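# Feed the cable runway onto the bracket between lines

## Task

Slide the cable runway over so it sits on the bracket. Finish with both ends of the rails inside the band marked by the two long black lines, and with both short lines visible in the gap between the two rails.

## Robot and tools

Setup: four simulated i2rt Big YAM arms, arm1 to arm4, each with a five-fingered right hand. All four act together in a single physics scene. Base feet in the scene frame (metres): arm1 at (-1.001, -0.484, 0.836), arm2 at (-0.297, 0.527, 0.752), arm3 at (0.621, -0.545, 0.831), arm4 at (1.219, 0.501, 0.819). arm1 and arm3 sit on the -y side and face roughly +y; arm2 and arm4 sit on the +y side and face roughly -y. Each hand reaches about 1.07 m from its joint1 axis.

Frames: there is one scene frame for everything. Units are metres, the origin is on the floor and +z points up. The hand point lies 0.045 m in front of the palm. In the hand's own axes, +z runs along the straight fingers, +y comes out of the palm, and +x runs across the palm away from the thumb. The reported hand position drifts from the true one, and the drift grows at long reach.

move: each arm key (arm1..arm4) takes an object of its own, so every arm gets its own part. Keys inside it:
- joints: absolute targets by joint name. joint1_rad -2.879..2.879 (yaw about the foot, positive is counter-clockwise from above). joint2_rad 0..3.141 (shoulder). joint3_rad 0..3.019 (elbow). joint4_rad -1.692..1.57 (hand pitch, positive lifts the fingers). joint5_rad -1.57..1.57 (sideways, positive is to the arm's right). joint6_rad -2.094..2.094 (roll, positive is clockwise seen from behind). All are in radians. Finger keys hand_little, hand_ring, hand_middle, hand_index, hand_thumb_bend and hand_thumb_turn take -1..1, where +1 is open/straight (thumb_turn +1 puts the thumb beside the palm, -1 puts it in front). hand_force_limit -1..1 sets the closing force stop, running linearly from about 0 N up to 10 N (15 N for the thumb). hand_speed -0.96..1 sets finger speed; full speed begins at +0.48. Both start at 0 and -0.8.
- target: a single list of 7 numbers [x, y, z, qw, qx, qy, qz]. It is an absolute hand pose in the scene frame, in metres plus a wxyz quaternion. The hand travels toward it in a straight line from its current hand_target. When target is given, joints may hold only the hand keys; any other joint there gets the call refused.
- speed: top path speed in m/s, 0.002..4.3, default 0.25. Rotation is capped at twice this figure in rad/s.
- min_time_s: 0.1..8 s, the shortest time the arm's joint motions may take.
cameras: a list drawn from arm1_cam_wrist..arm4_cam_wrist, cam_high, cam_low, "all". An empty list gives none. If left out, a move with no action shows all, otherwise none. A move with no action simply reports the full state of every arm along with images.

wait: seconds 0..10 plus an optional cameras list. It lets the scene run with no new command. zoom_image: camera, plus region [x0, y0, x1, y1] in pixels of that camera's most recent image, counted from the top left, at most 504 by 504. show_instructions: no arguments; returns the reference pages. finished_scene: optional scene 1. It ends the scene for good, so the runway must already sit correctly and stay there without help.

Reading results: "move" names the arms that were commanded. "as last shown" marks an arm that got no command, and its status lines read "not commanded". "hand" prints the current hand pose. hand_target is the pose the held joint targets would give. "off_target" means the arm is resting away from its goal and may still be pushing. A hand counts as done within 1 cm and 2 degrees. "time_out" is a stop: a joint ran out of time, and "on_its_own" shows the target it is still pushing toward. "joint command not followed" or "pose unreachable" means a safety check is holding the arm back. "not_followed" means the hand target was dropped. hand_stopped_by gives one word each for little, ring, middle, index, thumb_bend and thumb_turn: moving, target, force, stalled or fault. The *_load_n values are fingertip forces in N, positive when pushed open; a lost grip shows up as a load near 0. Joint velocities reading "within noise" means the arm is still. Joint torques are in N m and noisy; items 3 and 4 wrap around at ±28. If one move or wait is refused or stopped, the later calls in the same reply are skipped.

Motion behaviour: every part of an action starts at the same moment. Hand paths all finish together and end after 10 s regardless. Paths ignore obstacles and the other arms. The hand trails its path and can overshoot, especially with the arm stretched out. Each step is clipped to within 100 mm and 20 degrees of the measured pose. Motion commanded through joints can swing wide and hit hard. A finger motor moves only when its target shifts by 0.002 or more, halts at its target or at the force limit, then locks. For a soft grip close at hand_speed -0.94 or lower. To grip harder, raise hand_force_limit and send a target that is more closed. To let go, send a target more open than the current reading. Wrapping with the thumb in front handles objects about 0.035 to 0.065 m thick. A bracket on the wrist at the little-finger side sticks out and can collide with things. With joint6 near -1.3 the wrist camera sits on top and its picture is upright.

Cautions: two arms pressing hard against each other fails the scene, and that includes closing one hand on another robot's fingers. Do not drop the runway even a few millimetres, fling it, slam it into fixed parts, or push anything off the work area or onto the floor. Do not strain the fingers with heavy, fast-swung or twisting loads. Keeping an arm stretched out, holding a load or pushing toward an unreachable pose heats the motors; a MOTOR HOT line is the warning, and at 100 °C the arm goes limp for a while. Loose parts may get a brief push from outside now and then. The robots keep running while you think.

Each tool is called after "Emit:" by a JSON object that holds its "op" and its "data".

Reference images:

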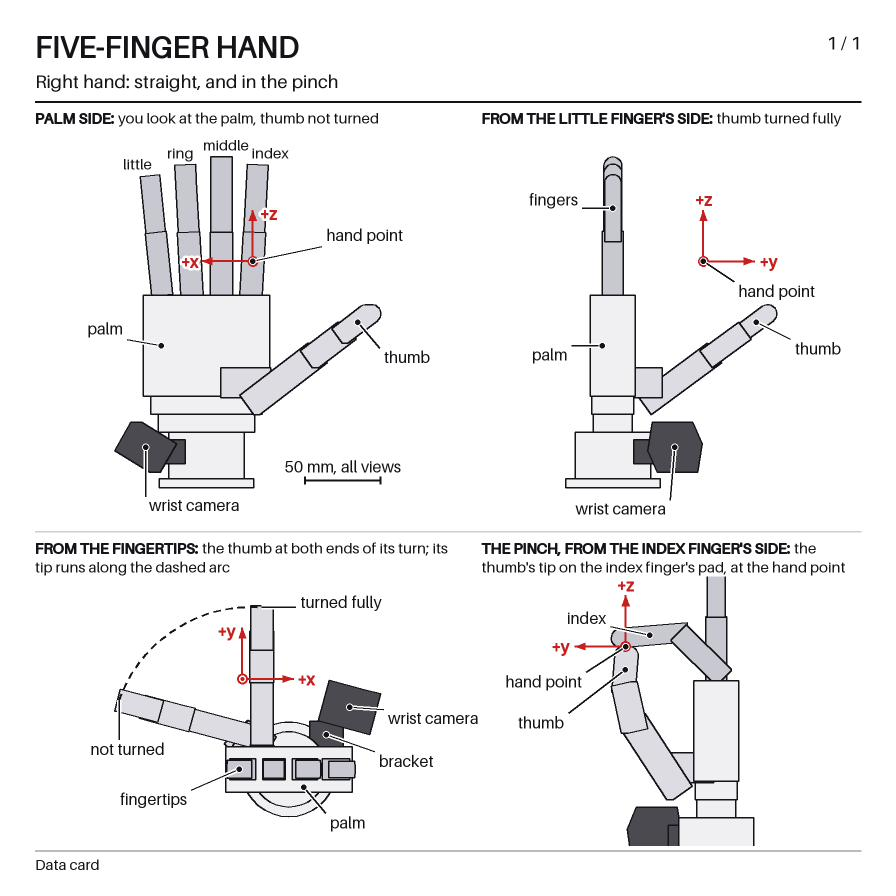

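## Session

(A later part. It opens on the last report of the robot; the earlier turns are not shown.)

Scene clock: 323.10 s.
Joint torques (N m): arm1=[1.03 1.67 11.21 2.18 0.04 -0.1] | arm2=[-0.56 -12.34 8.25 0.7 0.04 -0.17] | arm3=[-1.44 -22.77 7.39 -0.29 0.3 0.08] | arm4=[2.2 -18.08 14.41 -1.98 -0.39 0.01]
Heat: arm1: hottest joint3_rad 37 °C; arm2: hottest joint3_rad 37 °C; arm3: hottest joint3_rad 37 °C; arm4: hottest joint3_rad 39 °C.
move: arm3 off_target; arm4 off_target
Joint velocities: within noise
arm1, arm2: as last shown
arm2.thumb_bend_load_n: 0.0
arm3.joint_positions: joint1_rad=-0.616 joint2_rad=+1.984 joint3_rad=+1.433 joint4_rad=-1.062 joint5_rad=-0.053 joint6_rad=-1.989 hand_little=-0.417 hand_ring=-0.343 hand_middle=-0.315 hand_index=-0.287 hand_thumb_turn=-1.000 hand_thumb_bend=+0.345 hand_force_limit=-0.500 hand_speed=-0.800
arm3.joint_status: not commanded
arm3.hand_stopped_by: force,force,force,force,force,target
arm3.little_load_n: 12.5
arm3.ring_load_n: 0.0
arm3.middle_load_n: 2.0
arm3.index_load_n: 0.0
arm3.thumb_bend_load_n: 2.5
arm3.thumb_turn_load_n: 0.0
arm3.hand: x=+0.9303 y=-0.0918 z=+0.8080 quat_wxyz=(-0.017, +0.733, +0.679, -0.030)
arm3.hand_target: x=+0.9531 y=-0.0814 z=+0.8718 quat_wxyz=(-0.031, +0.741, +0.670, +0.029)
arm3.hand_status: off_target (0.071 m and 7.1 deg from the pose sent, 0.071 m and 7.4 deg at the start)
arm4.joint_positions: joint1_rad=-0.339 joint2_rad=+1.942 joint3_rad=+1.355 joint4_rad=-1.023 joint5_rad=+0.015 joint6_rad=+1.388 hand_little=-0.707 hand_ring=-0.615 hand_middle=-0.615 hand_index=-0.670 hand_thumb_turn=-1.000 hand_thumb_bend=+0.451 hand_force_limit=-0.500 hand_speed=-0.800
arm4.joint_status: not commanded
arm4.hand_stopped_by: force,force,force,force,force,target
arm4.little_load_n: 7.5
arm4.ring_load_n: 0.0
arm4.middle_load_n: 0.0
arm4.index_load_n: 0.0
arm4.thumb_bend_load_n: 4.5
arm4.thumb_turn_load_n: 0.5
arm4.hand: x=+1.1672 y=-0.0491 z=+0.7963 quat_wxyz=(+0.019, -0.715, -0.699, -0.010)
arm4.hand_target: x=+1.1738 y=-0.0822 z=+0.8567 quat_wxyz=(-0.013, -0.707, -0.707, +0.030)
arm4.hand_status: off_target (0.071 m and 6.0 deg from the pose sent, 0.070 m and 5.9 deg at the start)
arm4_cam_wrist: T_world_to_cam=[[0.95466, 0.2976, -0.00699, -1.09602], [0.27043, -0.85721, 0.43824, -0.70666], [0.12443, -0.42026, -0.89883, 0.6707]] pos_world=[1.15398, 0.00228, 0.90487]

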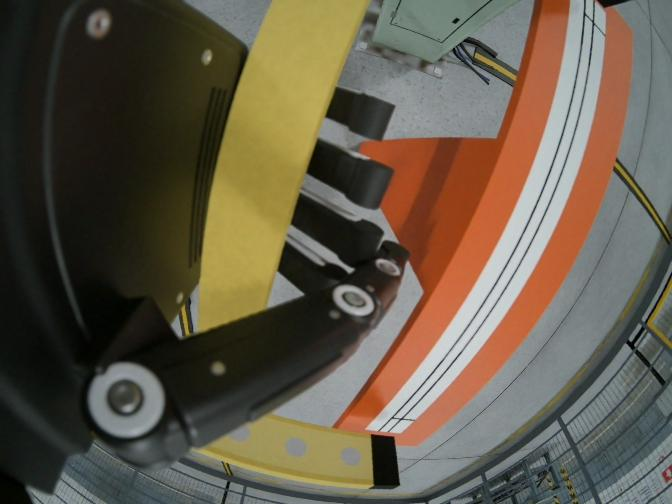

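Emit:
{"op": "move", "data": {"arm3": {"target": [0.959, -0.079, 0.858, -0.0315, 0.7409, 0.6703, 0.0285], "speed": 0.6}, "arm4": {"target": [1.178, -0.085, 0.840, 0.0127, 0.7064, 0.7064, -0.030], "speed": 0.6}, "cameras": ["arm4_cam_wrist", "cam_low"]}}

Emit:
{"op": "zoom_image", "data": {"camera": "arm4_cam_wrist", "region": [380, 370, 500, 480]}}

Emit:
{"op": "zoom_image", "data": {"camera": "arm4_cam_wrist", "region": [552, 0, 672, 120]}}

Scene clock: 325.30 s.
Joint torques (N m): arm1=[1.2 1.55 11.22 2.18 0.02 -0.11] | arm2=[-0.56 -12.16 8.18 0.58 0.01 -0.21] | arm3=[-1.14 -20.78 7.58 0.06 0.25 0.01] | arm4=[2.26 -17.32 12.53 -0.76 -0.36 0.01]
Heat: arm1: hottest joint3_rad 37 °C; arm2: hottest joint3_rad 37 °C; arm3: hottest joint3_rad 37 °C; arm4: hottest joint3_rad 39 °C.
move: arm3 off_target; arm4 off_target
Joint velocities: within noise
arm1.joint_positions: joint1_rad=-0.179 joint2_rad=+0.616 joint3_rad=+1.343 joint4_rad=-1.162 joint5_rad=+0.207 joint6_rad=-0.998 hand_little=+1.000 hand_ring=+1.000 hand_middle=+1.000 hand_index=+1.000 hand_thumb_turn=+1.000 hand_thumb_bend=+1.000 hand_force_limit=+0.000 hand_speed=-0.800
arm1.joint_status: not commanded
arm1.hand_stopped_by: target,target,target,target,target,target
arm1.little_load_n: 0.0
arm1.ring_load_n: 0.0
arm1.middle_load_n: 0.0
arm1.index_load_n: 0.0
arm1.thumb_bend_load_n: 0.0
arm1.thumb_turn_load_n: 0.0
arm1.hand: x=-0.8576 y=-0.2730 z=+1.3336 quat_wxyz=(-0.370, +0.808, +0.230, +0.397)
arm1.hand_target: x=-0.8580 y=-0.2742 z=+1.3434 quat_wxyz=(-0.378, +0.803, +0.227, +0.402)
arm1.hand_status: not commanded
arm2.joint_positions: joint1_rad=-0.370 joint2_rad=+1.531 joint3_rad=+0.998 joint4_rad=-1.039 joint5_rad=-0.002 joint6_rad=-0.467 hand_little=-1.000 hand_ring=-1.000 hand_middle=-1.000 hand_index=-1.000 hand_thumb_turn=+1.000 hand_thumb_bend=+1.000 hand_force_limit=+0.000 hand_speed=+0.000
arm2.joint_status: not commanded
arm2.hand_stopped_by: target,target,target,target,target,target
arm2.little_load_n: 0.0
arm2.ring_load_n: 0.0
arm2.middle_load_n: 0.0
arm2.index_load_n: 0.0
arm2.thumb_bend_load_n: 0.0
arm2.thumb_turn_load_n: 0.0
arm2.hand: x=-0.4458 y=+0.2263 z=+0.8002 quat_wxyz=(-0.001, +0.003, -1.000, -0.002)
arm2.hand_target: x=-0.4500 y=+0.2299 z=+0.8001 quat_wxyz=(+0.000, +0.000, -1.000, +0.000)
arm2.hand_status: not commanded
arm3.joint_positions: joint1_rad=-0.624 joint2_rad=+1.984 joint3_rad=+1.421 joint4_rad=-1.042 joint5_rad=-0.053 joint6_rad=-1.993 hand_little=-0.417 hand_ring=-0.343 hand_middle=-0.315 hand_index=-0.287 hand_thumb_turn=-1.000 hand_thumb_bend=+0.345 hand_force_limit=-0.500 hand_speed=-0.800
arm3.joint_status: not commanded
arm3.hand_stopped_by: force,force,force,force,force,target
arm3.little_load_n: 11.5
arm3.ring_load_n: 0.0
arm3.middle_load_n: 1.5
arm3.index_load_n: 0.0
arm3.thumb_bend_load_n: 2.5
arm3.thumb_turn_load_n: 0.0
arm3.hand: x=+0.9343 y=-0.0944 z=+0.8043 quat_wxyz=(-0.018, +0.735, +0.677, -0.026)
arm3.hand_target: x=+0.9578 y=-0.0811 z=+0.8574 quat_wxyz=(-0.031, +0.741, +0.670, +0.029)
arm3.hand_status: off_target (0.061 m and 6.5 deg from the pose sent, 0.059 m and 7.1 deg at the start)
arm4.joint_positions: joint1_rad=-0.331 joint2_rad=+1.950 joint3_rad=+1.355 joint4_rad=-1.012 joint5_rad=+0.015 joint6_rad=+1.397 hand_little=-0.707 hand_ring=-0.615 hand_middle=-0.615 hand_index=-0.670 hand_thumb_turn=-1.000 hand_thumb_bend=+0.451 hand_force_limit=-0.500 hand_speed=-0.800
arm4.joint_status: not commanded
arm4.hand_stopped_by: force,force,force,force,force,target
arm4.little_load_n: 7.0
arm4.ring_load_n: 0.0
arm4.middle_load_n: 0.0
arm4.index_load_n: 0.0
arm4.thumb_bend_load_n: 4.5
arm4.thumb_turn_load_n: 0.5
arm4.hand: x=+1.1714 y=-0.0518 z=+0.7922 quat_wxyz=(+0.019, -0.715, -0.699, -0.009)
arm4.hand_target: x=+1.1786 y=-0.0823 z=+0.8402 quat_wxyz=(-0.013, -0.707, -0.707, +0.030)
arm4.hand_status: off_target (0.059 m and 5.8 deg from the pose sent, 0.057 m and 6.0 deg at the start)
arm4_cam_wrist: T_world_to_cam=[[0.95478, 0.29719, -0.00889, -1.09787], [0.27054, -0.85597, 0.44059, -0.71019], [0.12333, -0.42307, -0.89766, 0.66543]] pos_world=[1.15829, -0.0001, 0.90047]

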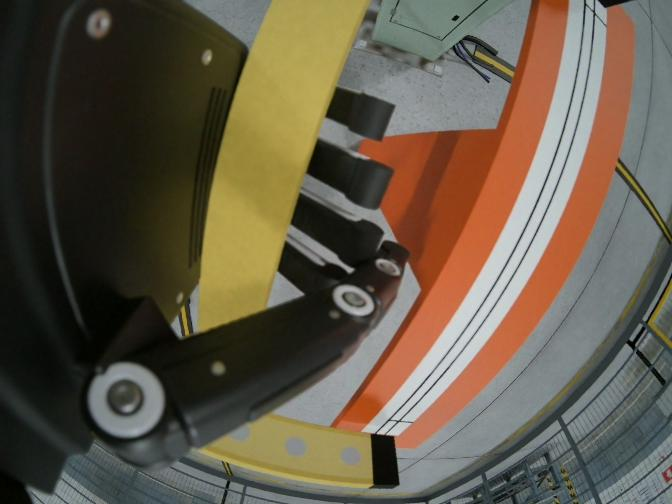

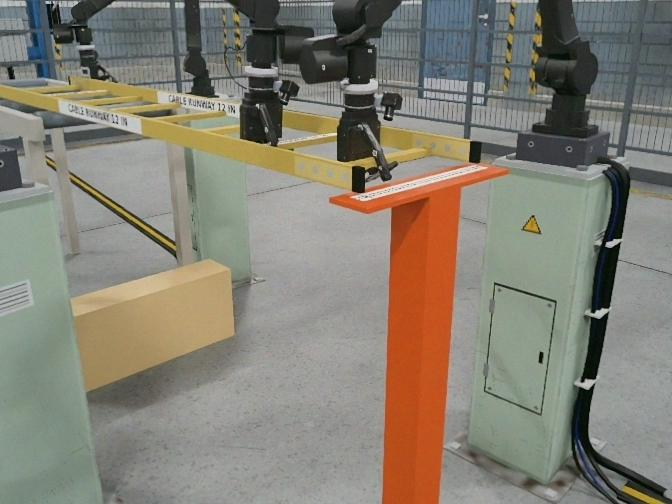

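Scaled by 4.200 from the camera's image (finer frame: 960x720).

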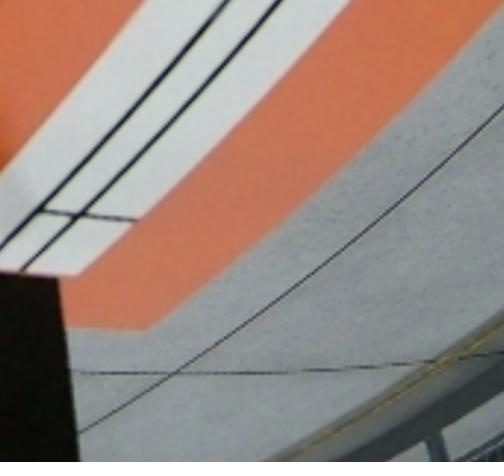

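Scaled by 4.200 from the camera's image (finer frame: 960x720).

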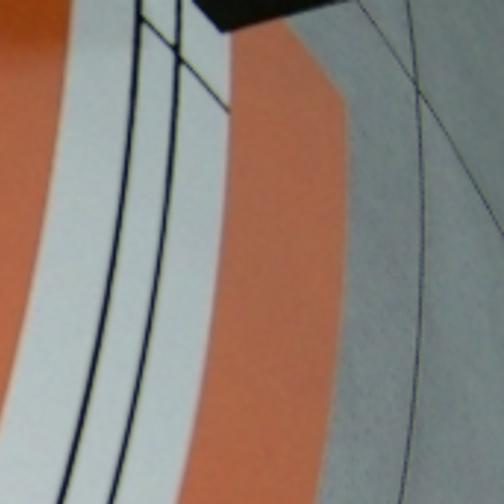

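Emit:
{"op": "move", "data": {"arm3": {"target": [0.9505, -0.047, 0.857, -0.0315, 0.7409, 0.6703, 0.0285], "speed": 0.6}, "arm4": {"target": [1.169, -0.065, 0.840, 0.0127, 0.7064, 0.7064, -0.030], "speed": 0.6}, "cameras": ["arm4_cam_wrist"]}}

Emit:
{"op": "zoom_image", "data": {"camera": "arm4_cam_wrist", "region": [380, 370, 500, 480]}}

Emit:
{"op": "zoom_image", "data": {"camera": "arm4_cam_wrist", "region": [552, 0, 672, 120]}}

Scene clock: 330.30 s.
Joint torques (N m): arm1=[0.97 1.67 11.28 2.21 0.04 -0.11] | arm2=[-0.32 -12.69 8.05 0.53 -0.01 -0.16] | arm3=[1.44 -18.43 11.66 -0.28 0.23 0.24] | arm4=[0.44 -19.08 8.9 -0.76 -0.25 -0.2]
Heat: arm1: hottest joint3_rad 37 °C; arm2: hottest joint3_rad 37 °C; arm3: hottest joint3_rad 37 °C; arm4: hottest joint3_rad 38 °C.
move: arm3 off_target; arm4 off_target
Joint velocities: within noise
arm1, arm2: as last shown
arm3.joint_positions: joint1_rad=-0.622 joint2_rad=+2.000 joint3_rad=+1.444 joint4_rad=-1.061 joint5_rad=-0.051 joint6_rad=-1.969 hand_little=-0.417 hand_ring=-0.343 hand_middle=-0.315 hand_index=-0.287 hand_thumb_turn=-1.000 hand_thumb_bend=+0.345 hand_force_limit=-0.500 hand_speed=-0.800
arm3.joint_status: not commanded
arm3.hand_stopped_by: force,force,force,force,force,target
arm3.little_load_n: 7.0
arm3.ring_load_n: 0.0
arm3.middle_load_n: 1.5
arm3.index_load_n: 0.0
arm3.thumb_bend_load_n: 2.0
arm3.thumb_turn_load_n: 0.0
arm3.hand: x=+0.9343 y=-0.0923 z=+0.8033 quat_wxyz=(-0.015, +0.742, +0.669, -0.032)
arm3.hand_target: x=+0.9479 y=-0.0509 z=+0.8585 quat_wxyz=(-0.033, +0.741, +0.670, +0.029)
arm3.hand_status: off_target (0.072 m and 7.1 deg from the pose sent, 0.073 m and 6.5 deg at the start)
arm4.joint_positions: joint1_rad=-0.331 joint2_rad=+1.941 joint3_rad=+1.337 joint4_rad=-0.987 joint5_rad=+0.013 joint6_rad=+1.396 hand_little=-0.707 hand_ring=-0.615 hand_middle=-0.615 hand_index=-0.670 hand_thumb_turn=-1.000 hand_thumb_bend=+0.451 hand_force_limit=-0.500 hand_speed=-0.800
arm4.joint_status: not commanded
arm4.hand_stopped_by: force,force,force,force,force,target
arm4.little_load_n: 6.0
arm4.ring_load_n: 0.0
arm4.middle_load_n: 0.0
arm4.index_load_n: 0.0
arm4.thumb_bend_load_n: 4.5
arm4.thumb_turn_load_n: 0.0
arm4.hand: x=+1.1717 y=-0.0515 z=+0.7919 quat_wxyz=(+0.013, -0.715, -0.699, -0.002)
arm4.hand_target: x=+1.1693 y=-0.0641 z=+0.8383 quat_wxyz=(-0.012, -0.707, -0.707, +0.030)
arm4.hand_status: off_target (0.050 m and 4.9 deg from the pose sent, 0.050 m and 5.8 deg at the start)
arm4_cam_wrist: T_world_to_cam=[[0.95475, 0.29703, -0.01489, -1.09346], [0.27104, -0.84841, 0.45469, -0.72132], [0.12243, -0.43815, -0.89052, 0.65992]] pos_world=[1.15869, 0.00197, 0.89937]

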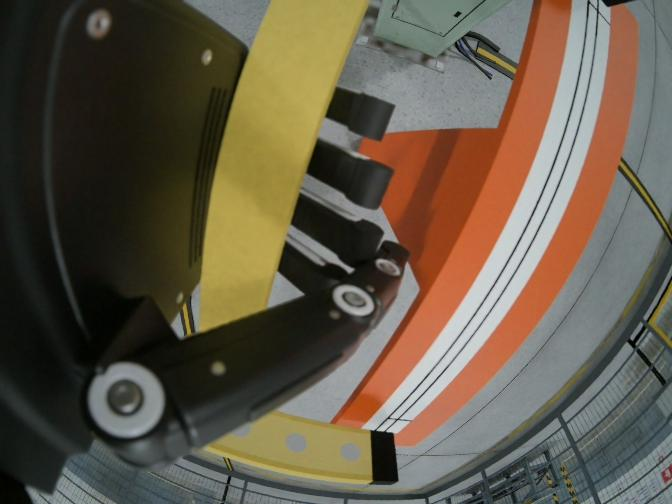

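Scaled by 4.200 from the camera's image (finer frame: 960x720).

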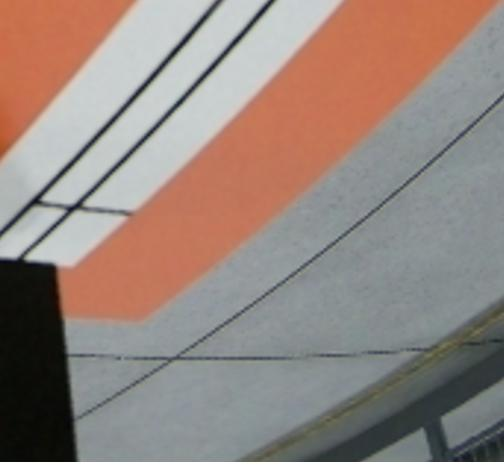

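Scaled by 4.200 from the camera's image (finer frame: 960x720).

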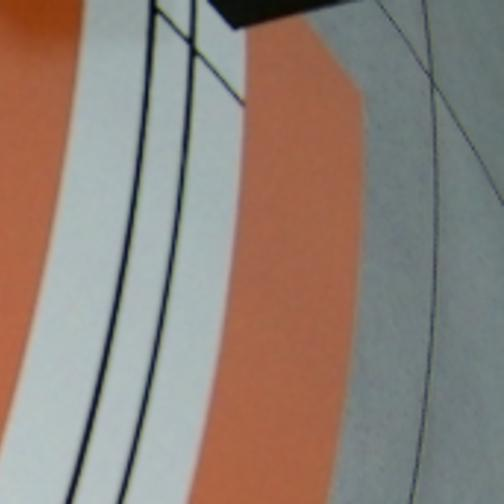

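Emit:
{"op": "move", "data": {"arm3": {"target": [0.9445, -0.036, 0.857, -0.0315, 0.7409, 0.6703, 0.0285], "speed": 0.6}, "arm4": {"target": [1.163, -0.057, 0.840, 0.0127, 0.7064, 0.7064, -0.030], "speed": 0.6}, "cameras": ["arm4_cam_wrist"]}}

Emit:
{"op": "zoom_image", "data": {"camera": "arm4_cam_wrist", "region": [380, 370, 500, 480]}}

Emit:
{"op": "zoom_image", "data": {"camera": "arm4_cam_wrist", "region": [552, 0, 672, 120]}}

Scene clock: 333.57 s.
Joint torques (N m): arm1=[0.91 1.44 11.26 2.21 0.04 -0.1] | arm2=[-0.26 -12.51 8.1 0.54 0.02 -0.19] | arm3=[1.79 -18.37 11.88 -0.2 0.1 0.14] | arm4=[0.03 -18.9 8.91 -0.96 -0.2 -0.22]
Heat: arm1: hottest joint3_rad 37 °C; arm2: hottest joint3_rad 37 °C; arm3: hottest joint3_rad 38 °C; arm4: hottest joint3_rad 38 °C.
move: arm3 off_target; arm4 off_target
Joint velocities: within noise
arm1, arm2: as last shown
arm2.middle_load_n: 0.5
arm2.thumb_bend_load_n: -0.5
arm3.joint_positions: joint1_rad=-0.609 joint2_rad=+2.014 joint3_rad=+1.467 joint4_rad=-1.075 joint5_rad=-0.048 joint6_rad=-1.946 hand_little=-0.417 hand_ring=-0.343 hand_middle=-0.315 hand_index=-0.287 hand_thumb_turn=-1.000 hand_thumb_bend=+0.345 hand_force_limit=-0.500 hand_speed=-0.800
arm3.joint_status: not commanded
arm3.hand_stopped_by: force,force,force,force,force,target
arm3.little_load_n: 7.0
arm3.ring_load_n: 0.0
arm3.middle_load_n: 1.5
arm3.index_load_n: 0.0
arm3.thumb_bend_load_n: 2.0
arm3.thumb_turn_load_n: 0.0
arm3.hand: x=+0.9303 y=-0.0859 z=+0.8035 quat_wxyz=(-0.012, +0.745, +0.666, -0.034)
arm3.hand_target: x=+0.9417 y=-0.0403 z=+0.8588 quat_wxyz=(-0.033, +0.741, +0.670, +0.029)
arm3.hand_status: off_target (0.074 m and 7.5 deg from the pose sent, 0.079 m and 7.2 deg at the start)
arm4.joint_positions: joint1_rad=-0.339 joint2_rad=+1.927 joint3_rad=+1.314 joint4_rad=-0.974 joint5_rad=+0.011 joint6_rad=+1.384 hand_little=-0.707 hand_ring=-0.615 hand_middle=-0.615 hand_index=-0.670 hand_thumb_turn=-1.000 hand_thumb_bend=+0.451 hand_force_limit=-0.500 hand_speed=-0.800
arm4.joint_status: not commanded
arm4.hand_stopped_by: force,force,force,force,force,target
arm4.little_load_n: 6.5
arm4.ring_load_n: 0.0
arm4.middle_load_n: 0.0
arm4.index_load_n: 0.0
arm4.thumb_bend_load_n: 4.5
arm4.thumb_turn_load_n: 0.5
arm4.hand: x=+1.1690 y=-0.0450 z=+0.7920 quat_wxyz=(+0.011, -0.714, -0.700, -0.001)
arm4.hand_target: x=+1.1633 y=-0.0562 z=+0.8382 quat_wxyz=(-0.012, -0.707, -0.707, +0.030)
arm4.hand_status: off_target (0.050 m and 4.6 deg from the pose sent, 0.049 m and 4.9 deg at the start)
arm4_cam_wrist: T_world_to_cam=[[0.95374, 0.30028, -0.01473, -1.09155], [0.27333, -0.84565, 0.45843, -0.7206], [0.12521, -0.44125, -0.88861, 0.65833]] pos_world=[1.15559, 0.00888, 0.89927]

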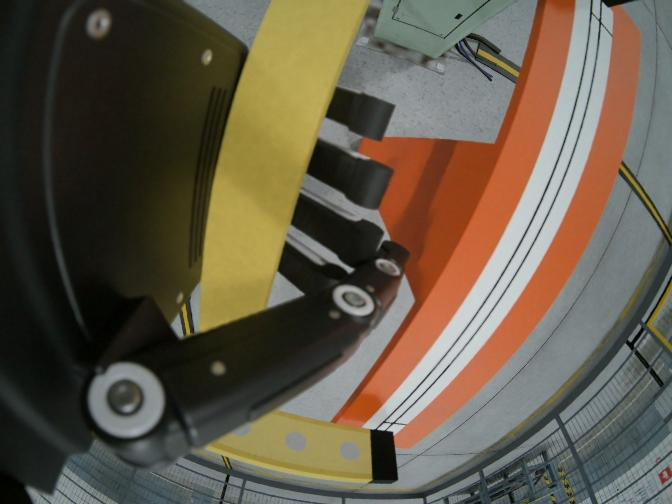

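Scaled by 4.200 from the camera's image (finer frame: 960x720).

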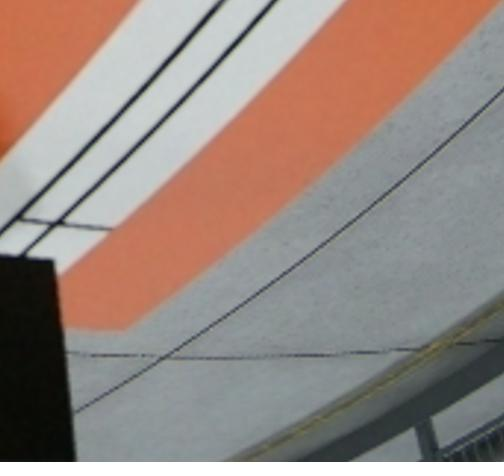

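Scaled by 4.200 from the camera's image (finer frame: 960x720).

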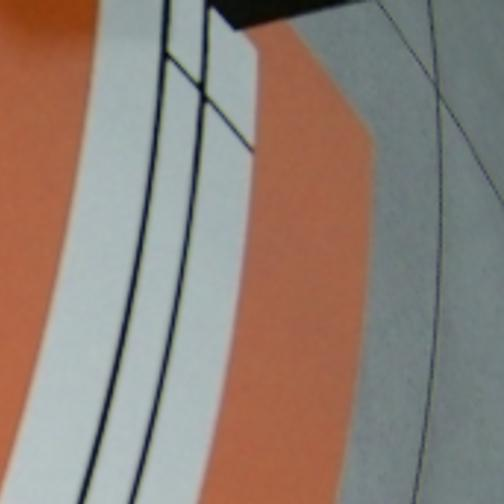

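Emit:
{"op": "move", "data": {"arm3": {"target": [0.941, -0.068, 0.846, -0.0315, 0.7409, 0.6703, 0.0285], "speed": 0.6}, "arm4": {"target": [1.163, -0.074, 0.825, 0.0127, 0.7064, 0.7064, -0.030], "speed": 0.6}, "cameras": ["arm4_cam_wrist"]}}

Emit:
{"op": "zoom_image", "data": {"camera": "arm4_cam_wrist", "region": [380, 370, 500, 480]}}

Emit:
{"op": "zoom_image", "data": {"camera": "arm4_cam_wrist", "region": [552, 0, 672, 120]}}

Scene clock: 339.37 s.
Joint torques (N m): arm1=[1.03 1.73 11.32 2.25 0.06 -0.08] | arm2=[-0.15 -12.28 8.27 0.46 -0.01 -0.14] | arm3=[0.44 -21.01 6.71 0.29 0.1 -0.05] | arm4=[0.5 -16.21 12.36 -0.84 -0.21 -0.16]
Heat: arm1: hottest joint3_rad 37 °C; arm2: hottest joint3_rad 37 °C; arm3: hottest joint3_rad 38 °C; arm4: hottest joint3_rad 37 °C.
move: arm3 off_target; arm4 off_target
Joint velocities: within noise
arm1, arm2: as last shown
arm1.index_load_n: -0.5
arm2.middle_load_n: 0.0
arm2.thumb_bend_load_n: 0.0
arm3.joint_positions: joint1_rad=-0.609 joint2_rad=+2.001 joint3_rad=+1.426 joint4_rad=-1.019 joint5_rad=-0.047 joint6_rad=-1.948 hand_little=-0.417 hand_ring=-0.343 hand_middle=-0.315 hand_index=-0.287 hand_thumb_turn=-1.000 hand_thumb_bend=+0.345 hand_force_limit=-0.500 hand_speed=-0.800
arm3.joint_status: not commanded
arm3.hand_stopped_by: force,force,force,force,force,target
arm3.little_load_n: 7.5
arm3.ring_load_n: 0.0
arm3.middle_load_n: 2.0
arm3.index_load_n: 0.0
arm3.thumb_bend_load_n: 2.5
arm3.thumb_turn_load_n: 0.0
arm3.hand: x=+0.9296 y=-0.0876 z=+0.7968 quat_wxyz=(-0.017, +0.745, +0.667, -0.020)
arm3.hand_target: x=+0.9403 y=-0.0695 z=+0.8453 quat_wxyz=(-0.031, +0.741, +0.670, +0.028)
arm3.hand_status: off_target (0.054 m and 5.9 deg from the pose sent, 0.047 m and 7.5 deg at the start)
arm4.joint_positions: joint1_rad=-0.339 joint2_rad=+1.940 joint3_rad=+1.314 joint4_rad=-0.965 joint5_rad=+0.011 joint6_rad=+1.384 hand_little=-0.707 hand_ring=-0.615 hand_middle=-0.615 hand_index=-0.670 hand_thumb_turn=-1.000 hand_thumb_bend=+0.451 hand_force_limit=-0.500 hand_speed=-0.800
arm4.joint_status: not commanded
arm4.hand_stopped_by: force,force,force,force,force,target
arm4.little_load_n: 6.0
arm4.ring_load_n: 0.0
arm4.middle_load_n: 0.5
arm4.index_load_n: 0.0
arm4.thumb_bend_load_n: 4.5
arm4.thumb_turn_load_n: 0.0
arm4.hand: x=+1.1689 y=-0.0452 z=+0.7850 quat_wxyz=(+0.012, -0.714, -0.700, -0.003)
arm4.hand_target: x=+1.1633 y=-0.0721 z=+0.8252 quat_wxyz=(-0.012, -0.707, -0.707, +0.031)
arm4.hand_status: off_target (0.050 m and 4.9 deg from the pose sent, 0.044 m and 4.6 deg at the start)
arm4_cam_wrist: T_world_to_cam=[[0.95377, 0.30029, -0.01251, -1.09325], [0.27286, -0.84767, 0.45497, -0.71438], [0.12601, -0.43735, -0.89042, 0.65265]] pos_world=[1.15538, 0.00816, 0.89247]

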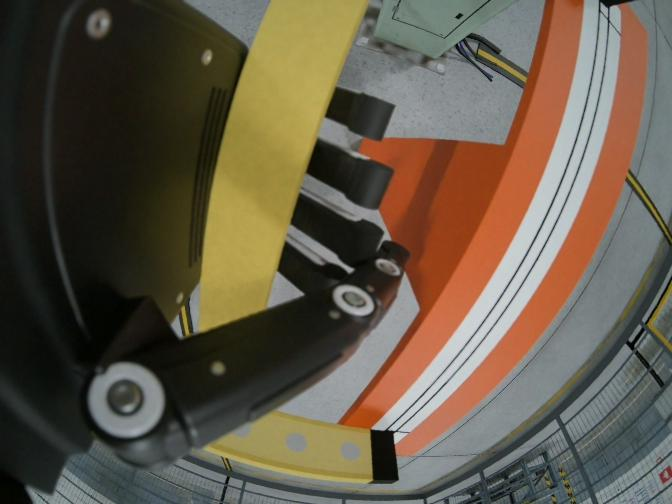

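Scaled by 4.200 from the camera's image (finer frame: 960x720).

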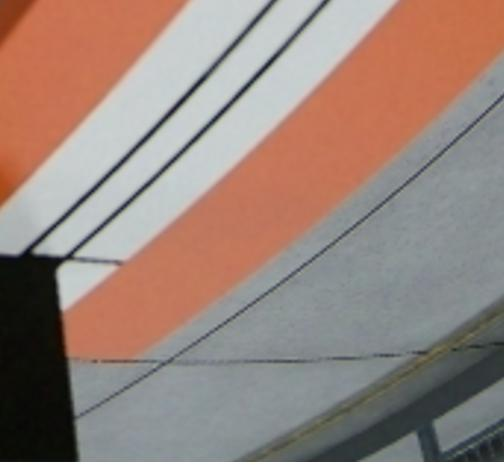

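Scaled by 4.200 from the camera's image (finer frame: 960x720).

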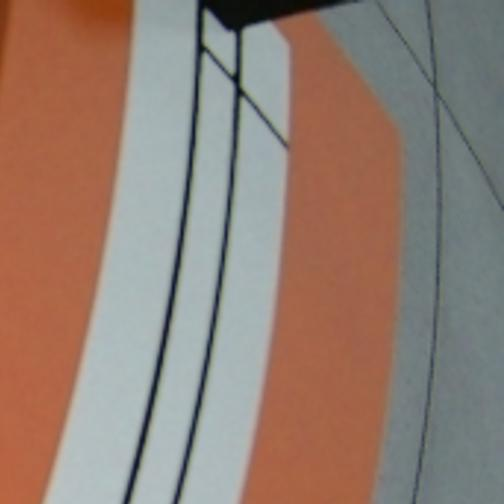

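Emit:
{"op": "move", "data": {"arm3": {"target": [0.9345, -0.079, 0.848, -0.0315, 0.7409, 0.6703, 0.0285], "speed": 0.6}, "arm4": {"target": [1.160, -0.085, 0.827, 0.0127, 0.7064, 0.7064, -0.030], "speed": 0.6}, "cameras": ["arm4_cam_wrist"]}}

Emit:
{"op": "zoom_image", "data": {"camera": "arm4_cam_wrist", "region": [380, 370, 500, 480]}}

Emit:
{"op": "zoom_image", "data": {"camera": "arm4_cam_wrist", "region": [552, 0, 672, 120]}}

Scene clock: 343.50 s.
Joint torques (N m): arm1=[0.79 1.44 11.32 2.19 0.03 -0.11] | arm2=[-0.56 -12.22 8.13 0.66 -0.08 -0.22] | arm3=[0.09 -21.13 6.54 -0.01 0.08 -0.01] | arm4=[0.79 -15.44 14.89 -1.5 -0.29 -0.13]
Heat: arm1: hottest joint3_rad 37 °C; arm2: hottest joint3_rad 36 °C; arm3: hottest joint3_rad 38 °C; arm4: hottest joint3_rad 37 °C.
move: arm3 off_target; arm4 off_target
Joint velocities: within noise
arm1, arm2: as last shown
arm1.index_load_n: 0.0
arm3.joint_positions: joint1_rad=-0.609 joint2_rad=+1.977 joint3_rad=+1.384 joint4_rad=-0.998 joint5_rad=-0.047 joint6_rad=-1.951 hand_little=-0.417 hand_ring=-0.343 hand_middle=-0.315 hand_index=-0.287 hand_thumb_turn=-1.000 hand_thumb_bend=+0.345 hand_force_limit=-0.500 hand_speed=-0.800
arm3.joint_status: not commanded
arm3.hand_stopped_by: force,force,force,force,force,target
arm3.little_load_n: 8.5
arm3.ring_load_n: 0.0
arm3.middle_load_n: 1.5
arm3.index_load_n: 0.0
arm3.thumb_bend_load_n: 2.0
arm3.thumb_turn_load_n: 0.0
arm3.hand: x=+0.9248 y=-0.0968 z=+0.7962 quat_wxyz=(-0.017, +0.744, +0.668, -0.019)
arm3.hand_target: x=+0.9338 y=-0.0805 z=+0.8465 quat_wxyz=(-0.031, +0.741, +0.670, +0.028)
arm3.hand_status: off_target (0.056 m and 5.7 deg from the pose sent, 0.052 m and 5.9 deg at the start)
arm4.joint_positions: joint1_rad=-0.345 joint2_rad=+1.947 joint3_rad=+1.325 joint4_rad=-0.968 joint5_rad=+0.013 joint6_rad=+1.381 hand_little=-0.707 hand_ring=-0.615 hand_middle=-0.615 hand_index=-0.670 hand_thumb_turn=-1.000 hand_thumb_bend=+0.451 hand_force_limit=-0.500 hand_speed=-0.800
arm4.joint_status: not commanded
arm4.hand_stopped_by: force,force,force,force,force,target
arm4.little_load_n: 5.0
arm4.ring_load_n: 0.0
arm4.middle_load_n: 0.0
arm4.index_load_n: 0.0
arm4.thumb_bend_load_n: 4.5
arm4.thumb_turn_load_n: 0.5
arm4.hand: x=+1.1650 y=-0.0478 z=+0.7847 quat_wxyz=(+0.013, -0.714, -0.700, -0.003)
arm4.hand_target: x=+1.1606 y=-0.0820 z=+0.8278 quat_wxyz=(-0.013, -0.707, -0.707, +0.031)
arm4.hand_status: off_target (0.057 m and 4.9 deg from the pose sent, 0.058 m and 4.9 deg at the start)
arm4_cam_wrist: T_world_to_cam=[[0.9543, 0.29852, -0.01431, -1.08817], [0.27215, -0.8482, 0.45441, -0.71409], [0.12351, -0.43753, -0.89068, 0.65484]] pos_world=[1.15189, 0.00566, 0.89217]

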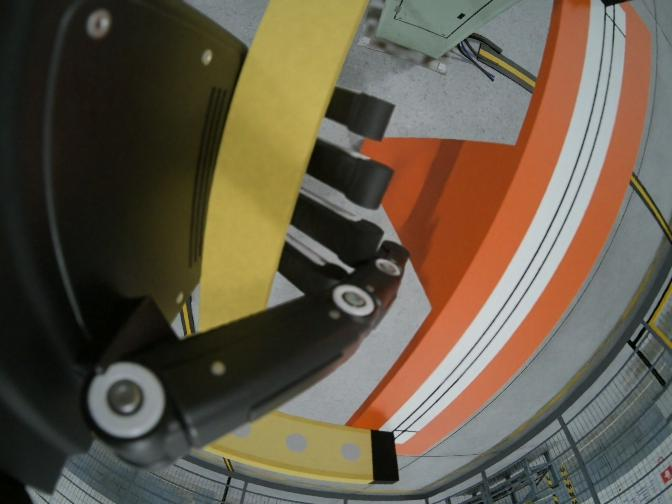

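Scaled by 4.200 from the camera's image (finer frame: 960x720).

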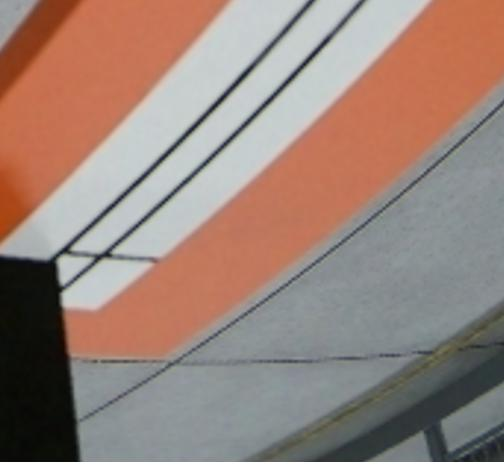

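Scaled by 4.200 from the camera's image (finer frame: 960x720).

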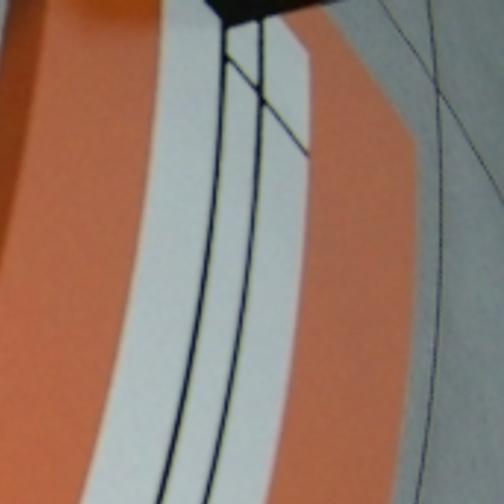

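Emit:
{"op": "move", "data": {"arm3": {"target": [0.948, -0.067, 0.850, -0.0315, 0.7409, 0.6703, 0.0285], "speed": 0.6}, "arm4": {"target": [1.172, -0.072, 0.829, 0.0127, 0.7064, 0.7064, -0.030], "speed": 0.6}, "cameras": ["arm4_cam_wrist"]}}

Emit:
{"op": "zoom_image", "data": {"camera": "arm4_cam_wrist", "region": [380, 370, 500, 480]}}

Emit:
{"op": "zoom_image", "data": {"camera": "arm4_cam_wrist", "region": [552, 0, 672, 120]}}

Scene clock: 349.27 s.
Joint torques (N m): arm1=[0.73 1.55 11.23 2.26 0.04 -0.1] | arm2=[-0.26 -12.81 8.12 0.5 -0.02 -0.21] | arm3=[-0.38 -18.61 10.5 -1.18 0.09 -0.03] | arm4=[2.14 -17.67 10.7 -0.85 -0.31 0.02]
Heat: arm1: hottest joint3_rad 37 °C; arm2: hottest joint3_rad 36 °C; arm3: hottest joint3_rad 37 °C; arm4: hottest joint3_rad 37 °C.
move: arm3 off_target; arm4 off_target
Joint velocities: within noise
arm1, arm2: as last shown
arm1.index_load_n: -0.5
arm3.joint_positions: joint1_rad=-0.609 joint2_rad=+1.977 joint3_rad=+1.385 joint4_rad=-1.000 joint5_rad=-0.047 joint6_rad=-1.962 hand_little=-0.417 hand_ring=-0.343 hand_middle=-0.315 hand_index=-0.287 hand_thumb_turn=-1.000 hand_thumb_bend=+0.345 hand_force_limit=-0.500 hand_speed=-0.800
arm3.joint_status: not commanded
arm3.hand_stopped_by: force,force,force,force,force,target
arm3.little_load_n: 9.5
arm3.ring_load_n: 0.0
arm3.middle_load_n: 1.5
arm3.index_load_n: 0.0
arm3.thumb_bend_load_n: 2.0
arm3.thumb_turn_load_n: 0.0
arm3.hand: x=+0.9251 y=-0.0963 z=+0.7967 quat_wxyz=(-0.017, +0.740, +0.672, -0.019)
arm3.hand_target: x=+0.9465 y=-0.0700 z=+0.8503 quat_wxyz=(-0.031, +0.741, +0.670, +0.029)
arm3.hand_status: off_target (0.065 m and 5.7 deg from the pose sent, 0.066 m and 5.7 deg at the start)
arm4.joint_positions: joint1_rad=-0.345 joint2_rad=+1.947 joint3_rad=+1.325 joint4_rad=-0.968 joint5_rad=+0.013 joint6_rad=+1.381 hand_little=-0.707 hand_ring=-0.615 hand_middle=-0.615 hand_index=-0.670 hand_thumb_turn=-1.000 hand_thumb_bend=+0.451 hand_force_limit=-0.500 hand_speed=-0.800
arm4.joint_status: not commanded
arm4.hand_stopped_by: force,force,force,force,force,target
arm4.little_load_n: 5.0
arm4.ring_load_n: 0.0
arm4.middle_load_n: 0.5
arm4.index_load_n: 0.0
arm4.thumb_bend_load_n: 4.0
arm4.thumb_turn_load_n: 0.5
arm4.hand: x=+1.1650 y=-0.0478 z=+0.7847 quat_wxyz=(+0.013, -0.714, -0.700, -0.003)
arm4.hand_target: x=+1.1724 y=-0.0703 z=+0.8284 quat_wxyz=(-0.013, -0.707, -0.707, +0.030)
arm4.hand_status: off_target (0.051 m and 4.9 deg from the pose sent, 0.051 m and 4.9 deg at the start)
arm4_cam_wrist: T_world_to_cam=[[0.9543, 0.29852, -0.01431, -1.08817], [0.27215, -0.8482, 0.45441, -0.71409], [0.12351, -0.43753, -0.89068, 0.65484]] pos_world=[1.15189, 0.00566, 0.89217]

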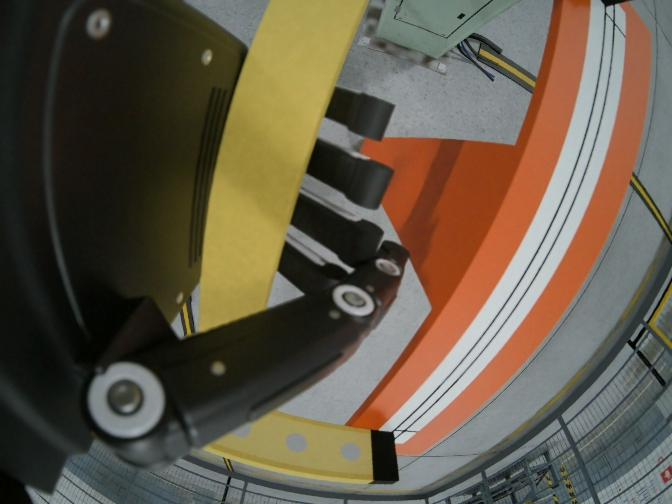

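Scaled by 4.200 from the camera's image (finer frame: 960x720).

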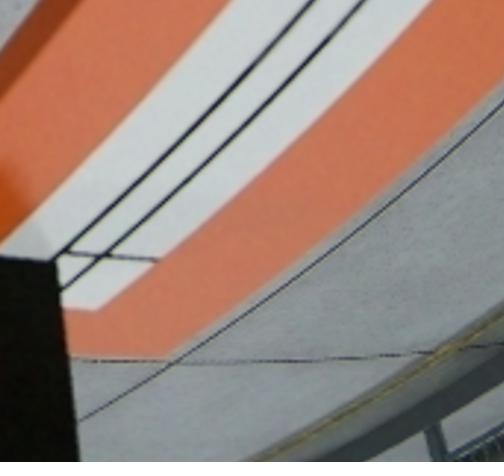

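Scaled by 4.200 from the camera's image (finer frame: 960x720).

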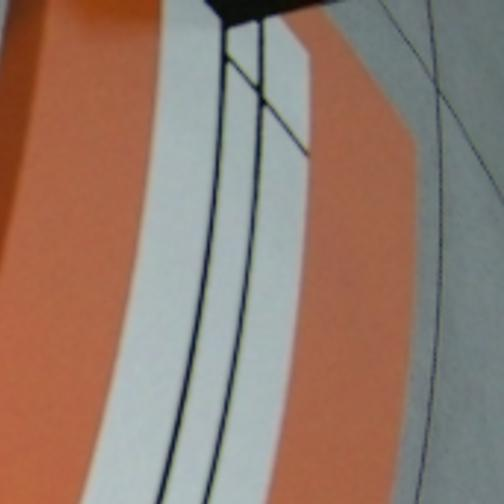

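Emit:
{"op": "move", "data": {"arm3": {"target": [0.953, -0.067, 0.850, -0.0315, 0.7409, 0.6703, 0.0285], "speed": 0.6}, "arm4": {"target": [1.176, -0.072, 0.829, 0.0127, 0.7064, 0.7064, -0.030], "speed": 0.6}, "cameras": ["arm4_cam_wrist"]}}

Emit:
{"op": "zoom_image", "data": {"camera": "arm4_cam_wrist", "region": [380, 370, 500, 480]}}

Emit:
{"op": "zoom_image", "data": {"camera": "arm4_cam_wrist", "region": [552, 0, 672, 120]}}

Scene clock: 352.50 s.
Joint torques (N m): arm1=[1.08 1.67 11.23 2.19 0.05 -0.11] | arm2=[-1.03 -11.99 8.27 0.58 -0.01 -0.12] | arm3=[-0.73 -18.67 10.66 -0.92 0.1 -0.04] | arm4=[2.61 -17.73 10.47 -0.83 -0.38 0.08]
Heat: arm1: hottest joint3_rad 37 °C; arm2: hottest joint3_rad 36 °C; arm3: hottest joint3_rad 37 °C; arm4: hottest joint3_rad 37 °C.
move: arm3 off_target; arm4 off_target
Joint velocities: within noise
arm1, arm2: as last shown
arm1.middle_load_n: 0.5
arm1.index_load_n: 0.0
arm1.thumb_bend_load_n: 0.5
arm3.joint_positions: joint1_rad=-0.611 joint2_rad=+1.979 joint3_rad=+1.389 joint4_rad=-1.008 joint5_rad=-0.047 joint6_rad=-1.968 hand_little=-0.417 hand_ring=-0.343 hand_middle=-0.315 hand_index=-0.287 hand_thumb_turn=-1.000 hand_thumb_bend=+0.345 hand_force_limit=-0.500 hand_speed=-0.800
arm3.joint_status: not commanded
arm3.hand_stopped_by: force,force,force,force,force,target
arm3.little_load_n: 9.0
arm3.ring_load_n: 0.0
arm3.middle_load_n: 1.5
arm3.index_load_n: 0.0
arm3.thumb_bend_load_n: 2.0
arm3.thumb_turn_load_n: 0.0
arm3.hand: x=+0.9261 y=-0.0967 z=+0.7969 quat_wxyz=(-0.016, +0.739, +0.673, -0.022)
arm3.hand_target: x=+0.9512 y=-0.0702 z=+0.8506 quat_wxyz=(-0.031, +0.741, +0.670, +0.029)
arm3.hand_status: off_target (0.067 m and 6.0 deg from the pose sent, 0.067 m and 5.7 deg at the start)
arm4.joint_positions: joint1_rad=-0.344 joint2_rad=+1.947 joint3_rad=+1.325 joint4_rad=-0.968 joint5_rad=+0.015 joint6_rad=+1.382 hand_little=-0.707 hand_ring=-0.615 hand_middle=-0.615 hand_index=-0.670 hand_thumb_turn=-1.000 hand_thumb_bend=+0.451 hand_force_limit=-0.500 hand_speed=-0.800
arm4.joint_status: not commanded
arm4.hand_stopped_by: force,force,force,force,force,target
arm4.little_load_n: 5.0
arm4.ring_load_n: 0.0
arm4.middle_load_n: 0.5
arm4.index_load_n: 0.0
arm4.thumb_bend_load_n: 4.5
arm4.thumb_turn_load_n: 0.5
arm4.hand: x=+1.1650 y=-0.0478 z=+0.7846 quat_wxyz=(+0.014, -0.714, -0.700, -0.002)
arm4.hand_target: x=+1.1763 y=-0.0702 z=+0.8284 quat_wxyz=(-0.013, -0.707, -0.707, +0.030)
arm4.hand_status: off_target (0.052 m and 4.9 deg from the pose sent, 0.052 m and 4.9 deg at the start)
arm4_cam_wrist: T_world_to_cam=[[0.95436, 0.29822, -0.01597, -1.08693], [0.27272, -0.84847, 0.45357, -0.7141], [0.12171, -0.43723, -0.89108, 0.65712]] pos_world=[1.1521, 0.00556, 0.89207]

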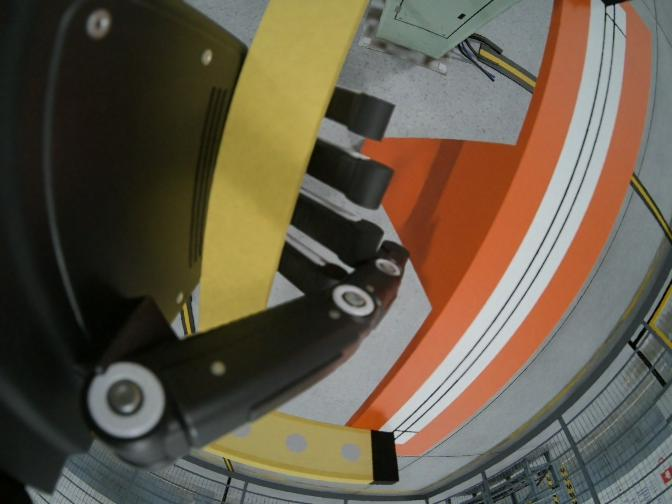

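Scaled by 4.200 from the camera's image (finer frame: 960x720).

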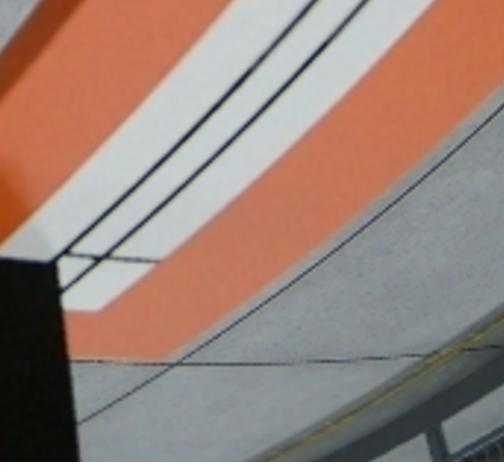

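Scaled by 4.200 from the camera's image (finer frame: 960x720).

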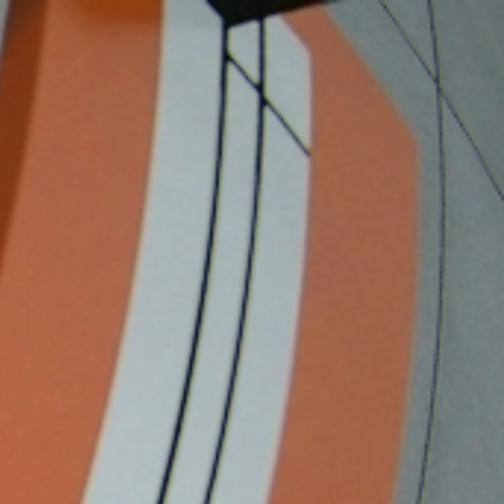

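Emit:
{"op": "move", "data": {"arm3": {"target": [0.957, -0.067, 0.850, -0.0315, 0.7409, 0.6703, 0.0285], "speed": 0.6}, "arm4": {"target": [1.180, -0.072, 0.829, 0.0127, 0.7064, 0.7064, -0.030], "speed": 0.6}, "cameras": ["arm4_cam_wrist"]}}

Emit:
{"op": "zoom_image", "data": {"camera": "arm4_cam_wrist", "region": [380, 370, 500, 480]}}

Emit:
{"op": "zoom_image", "data": {"camera": "arm4_cam_wrist", "region": [552, 0, 672, 120]}}

Scene clock: 355.47 s.
Joint torques (N m): arm1=[0.85 1.32 11.23 2.24 0.05 -0.1] | arm2=[-0.91 -11.81 8.28 0.75 -0.05 -0.19] | arm3=[-0.73 -18.37 10.78 -0.85 0.1 -0.06] | arm4=[2.61 -17.96 10.28 -0.79 -0.43 0.07]
Heat: arm1: hottest joint3_rad 37 °C; arm2: hottest joint3_rad 36 °C; arm3: hottest joint3_rad 37 °C; arm4: hottest joint3_rad 37 °C.
move: arm3 off_target; arm4 off_target
Joint velocities: within noise
arm1, arm2: as last shown
arm1.ring_load_n: -0.5
arm1.middle_load_n: 0.0
arm1.thumb_bend_load_n: 0.0
arm2.thumb_bend_load_n: -0.5
arm3.joint_positions: joint1_rad=-0.617 joint2_rad=+1.983 joint3_rad=+1.396 joint4_rad=-1.013 joint5_rad=-0.047 joint6_rad=-1.974 hand_little=-0.417 hand_ring=-0.343 hand_middle=-0.315 hand_index=-0.287 hand_thumb_turn=-1.000 hand_thumb_bend=+0.345 hand_force_limit=-0.500 hand_speed=-0.800
arm3.joint_status: not commanded
arm3.hand_stopped_by: force,force,force,force,force,target
arm3.little_load_n: 8.5
arm3.ring_load_n: 0.0
arm3.middle_load_n: 2.0
arm3.index_load_n: 0.0
arm3.thumb_bend_load_n: 2.5
arm3.thumb_turn_load_n: 0.0
arm3.hand: x=+0.9297 y=-0.0974 z=+0.7970 quat_wxyz=(-0.016, +0.739, +0.673, -0.023)
arm3.hand_target: x=+0.9553 y=-0.0704 z=+0.8507 quat_wxyz=(-0.031, +0.741, +0.670, +0.029)
arm3.hand_status: off_target (0.067 m and 6.1 deg from the pose sent, 0.068 m and 6.0 deg at the start)
arm4.joint_positions: joint1_rad=-0.336 joint2_rad=+1.947 joint3_rad=+1.325 joint4_rad=-0.968 joint5_rad=+0.017 joint6_rad=+1.391 hand_little=-0.707 hand_ring=-0.615 hand_middle=-0.615 hand_index=-0.670 hand_thumb_turn=-1.000 hand_thumb_bend=+0.451 hand_force_limit=-0.500 hand_speed=-0.800
arm4.joint_status: not commanded
arm4.hand_stopped_by: force,force,force,force,force,target
arm4.little_load_n: 5.0
arm4.ring_load_n: 0.0
arm4.middle_load_n: 0.5
arm4.index_load_n: 0.5
arm4.thumb_bend_load_n: 4.5
arm4.thumb_turn_load_n: 0.5
arm4.hand: x=+1.1686 y=-0.0486 z=+0.7844 quat_wxyz=(+0.015, -0.715, -0.699, -0.001)
arm4.hand_target: x=+1.1803 y=-0.0703 z=+0.8283 quat_wxyz=(-0.013, -0.707, -0.707, +0.030)
arm4.hand_status: off_target (0.052 m and 4.9 deg from the pose sent, 0.053 m and 4.9 deg at the start)
arm4_cam_wrist: T_world_to_cam=[[0.95456, 0.2975, -0.01788, -1.08885], [0.27302, -0.84882, 0.45272, -0.71536], [0.11951, -0.43703, -0.89147, 0.65911]] pos_world=[1.15591, 0.00476, 0.89197]

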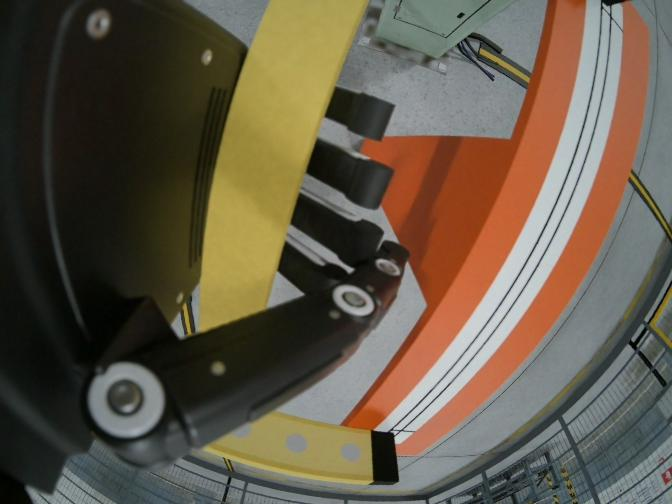

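Scaled by 4.200 from the camera's image (finer frame: 960x720).

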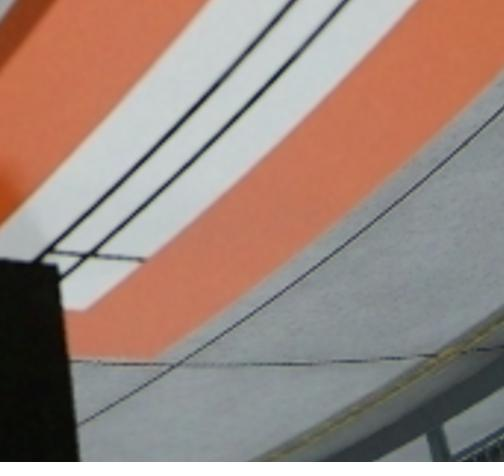

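Scaled by 4.200 from the camera's image (finer frame: 960x720).

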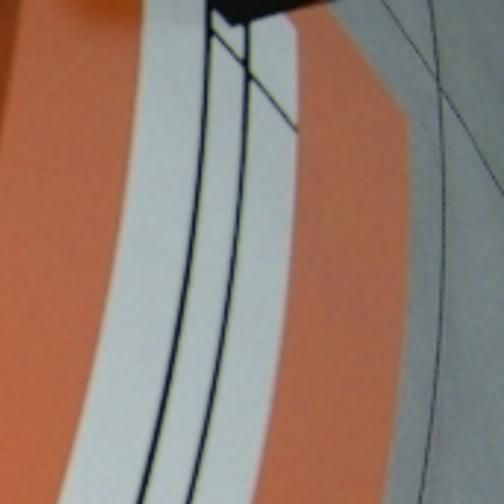

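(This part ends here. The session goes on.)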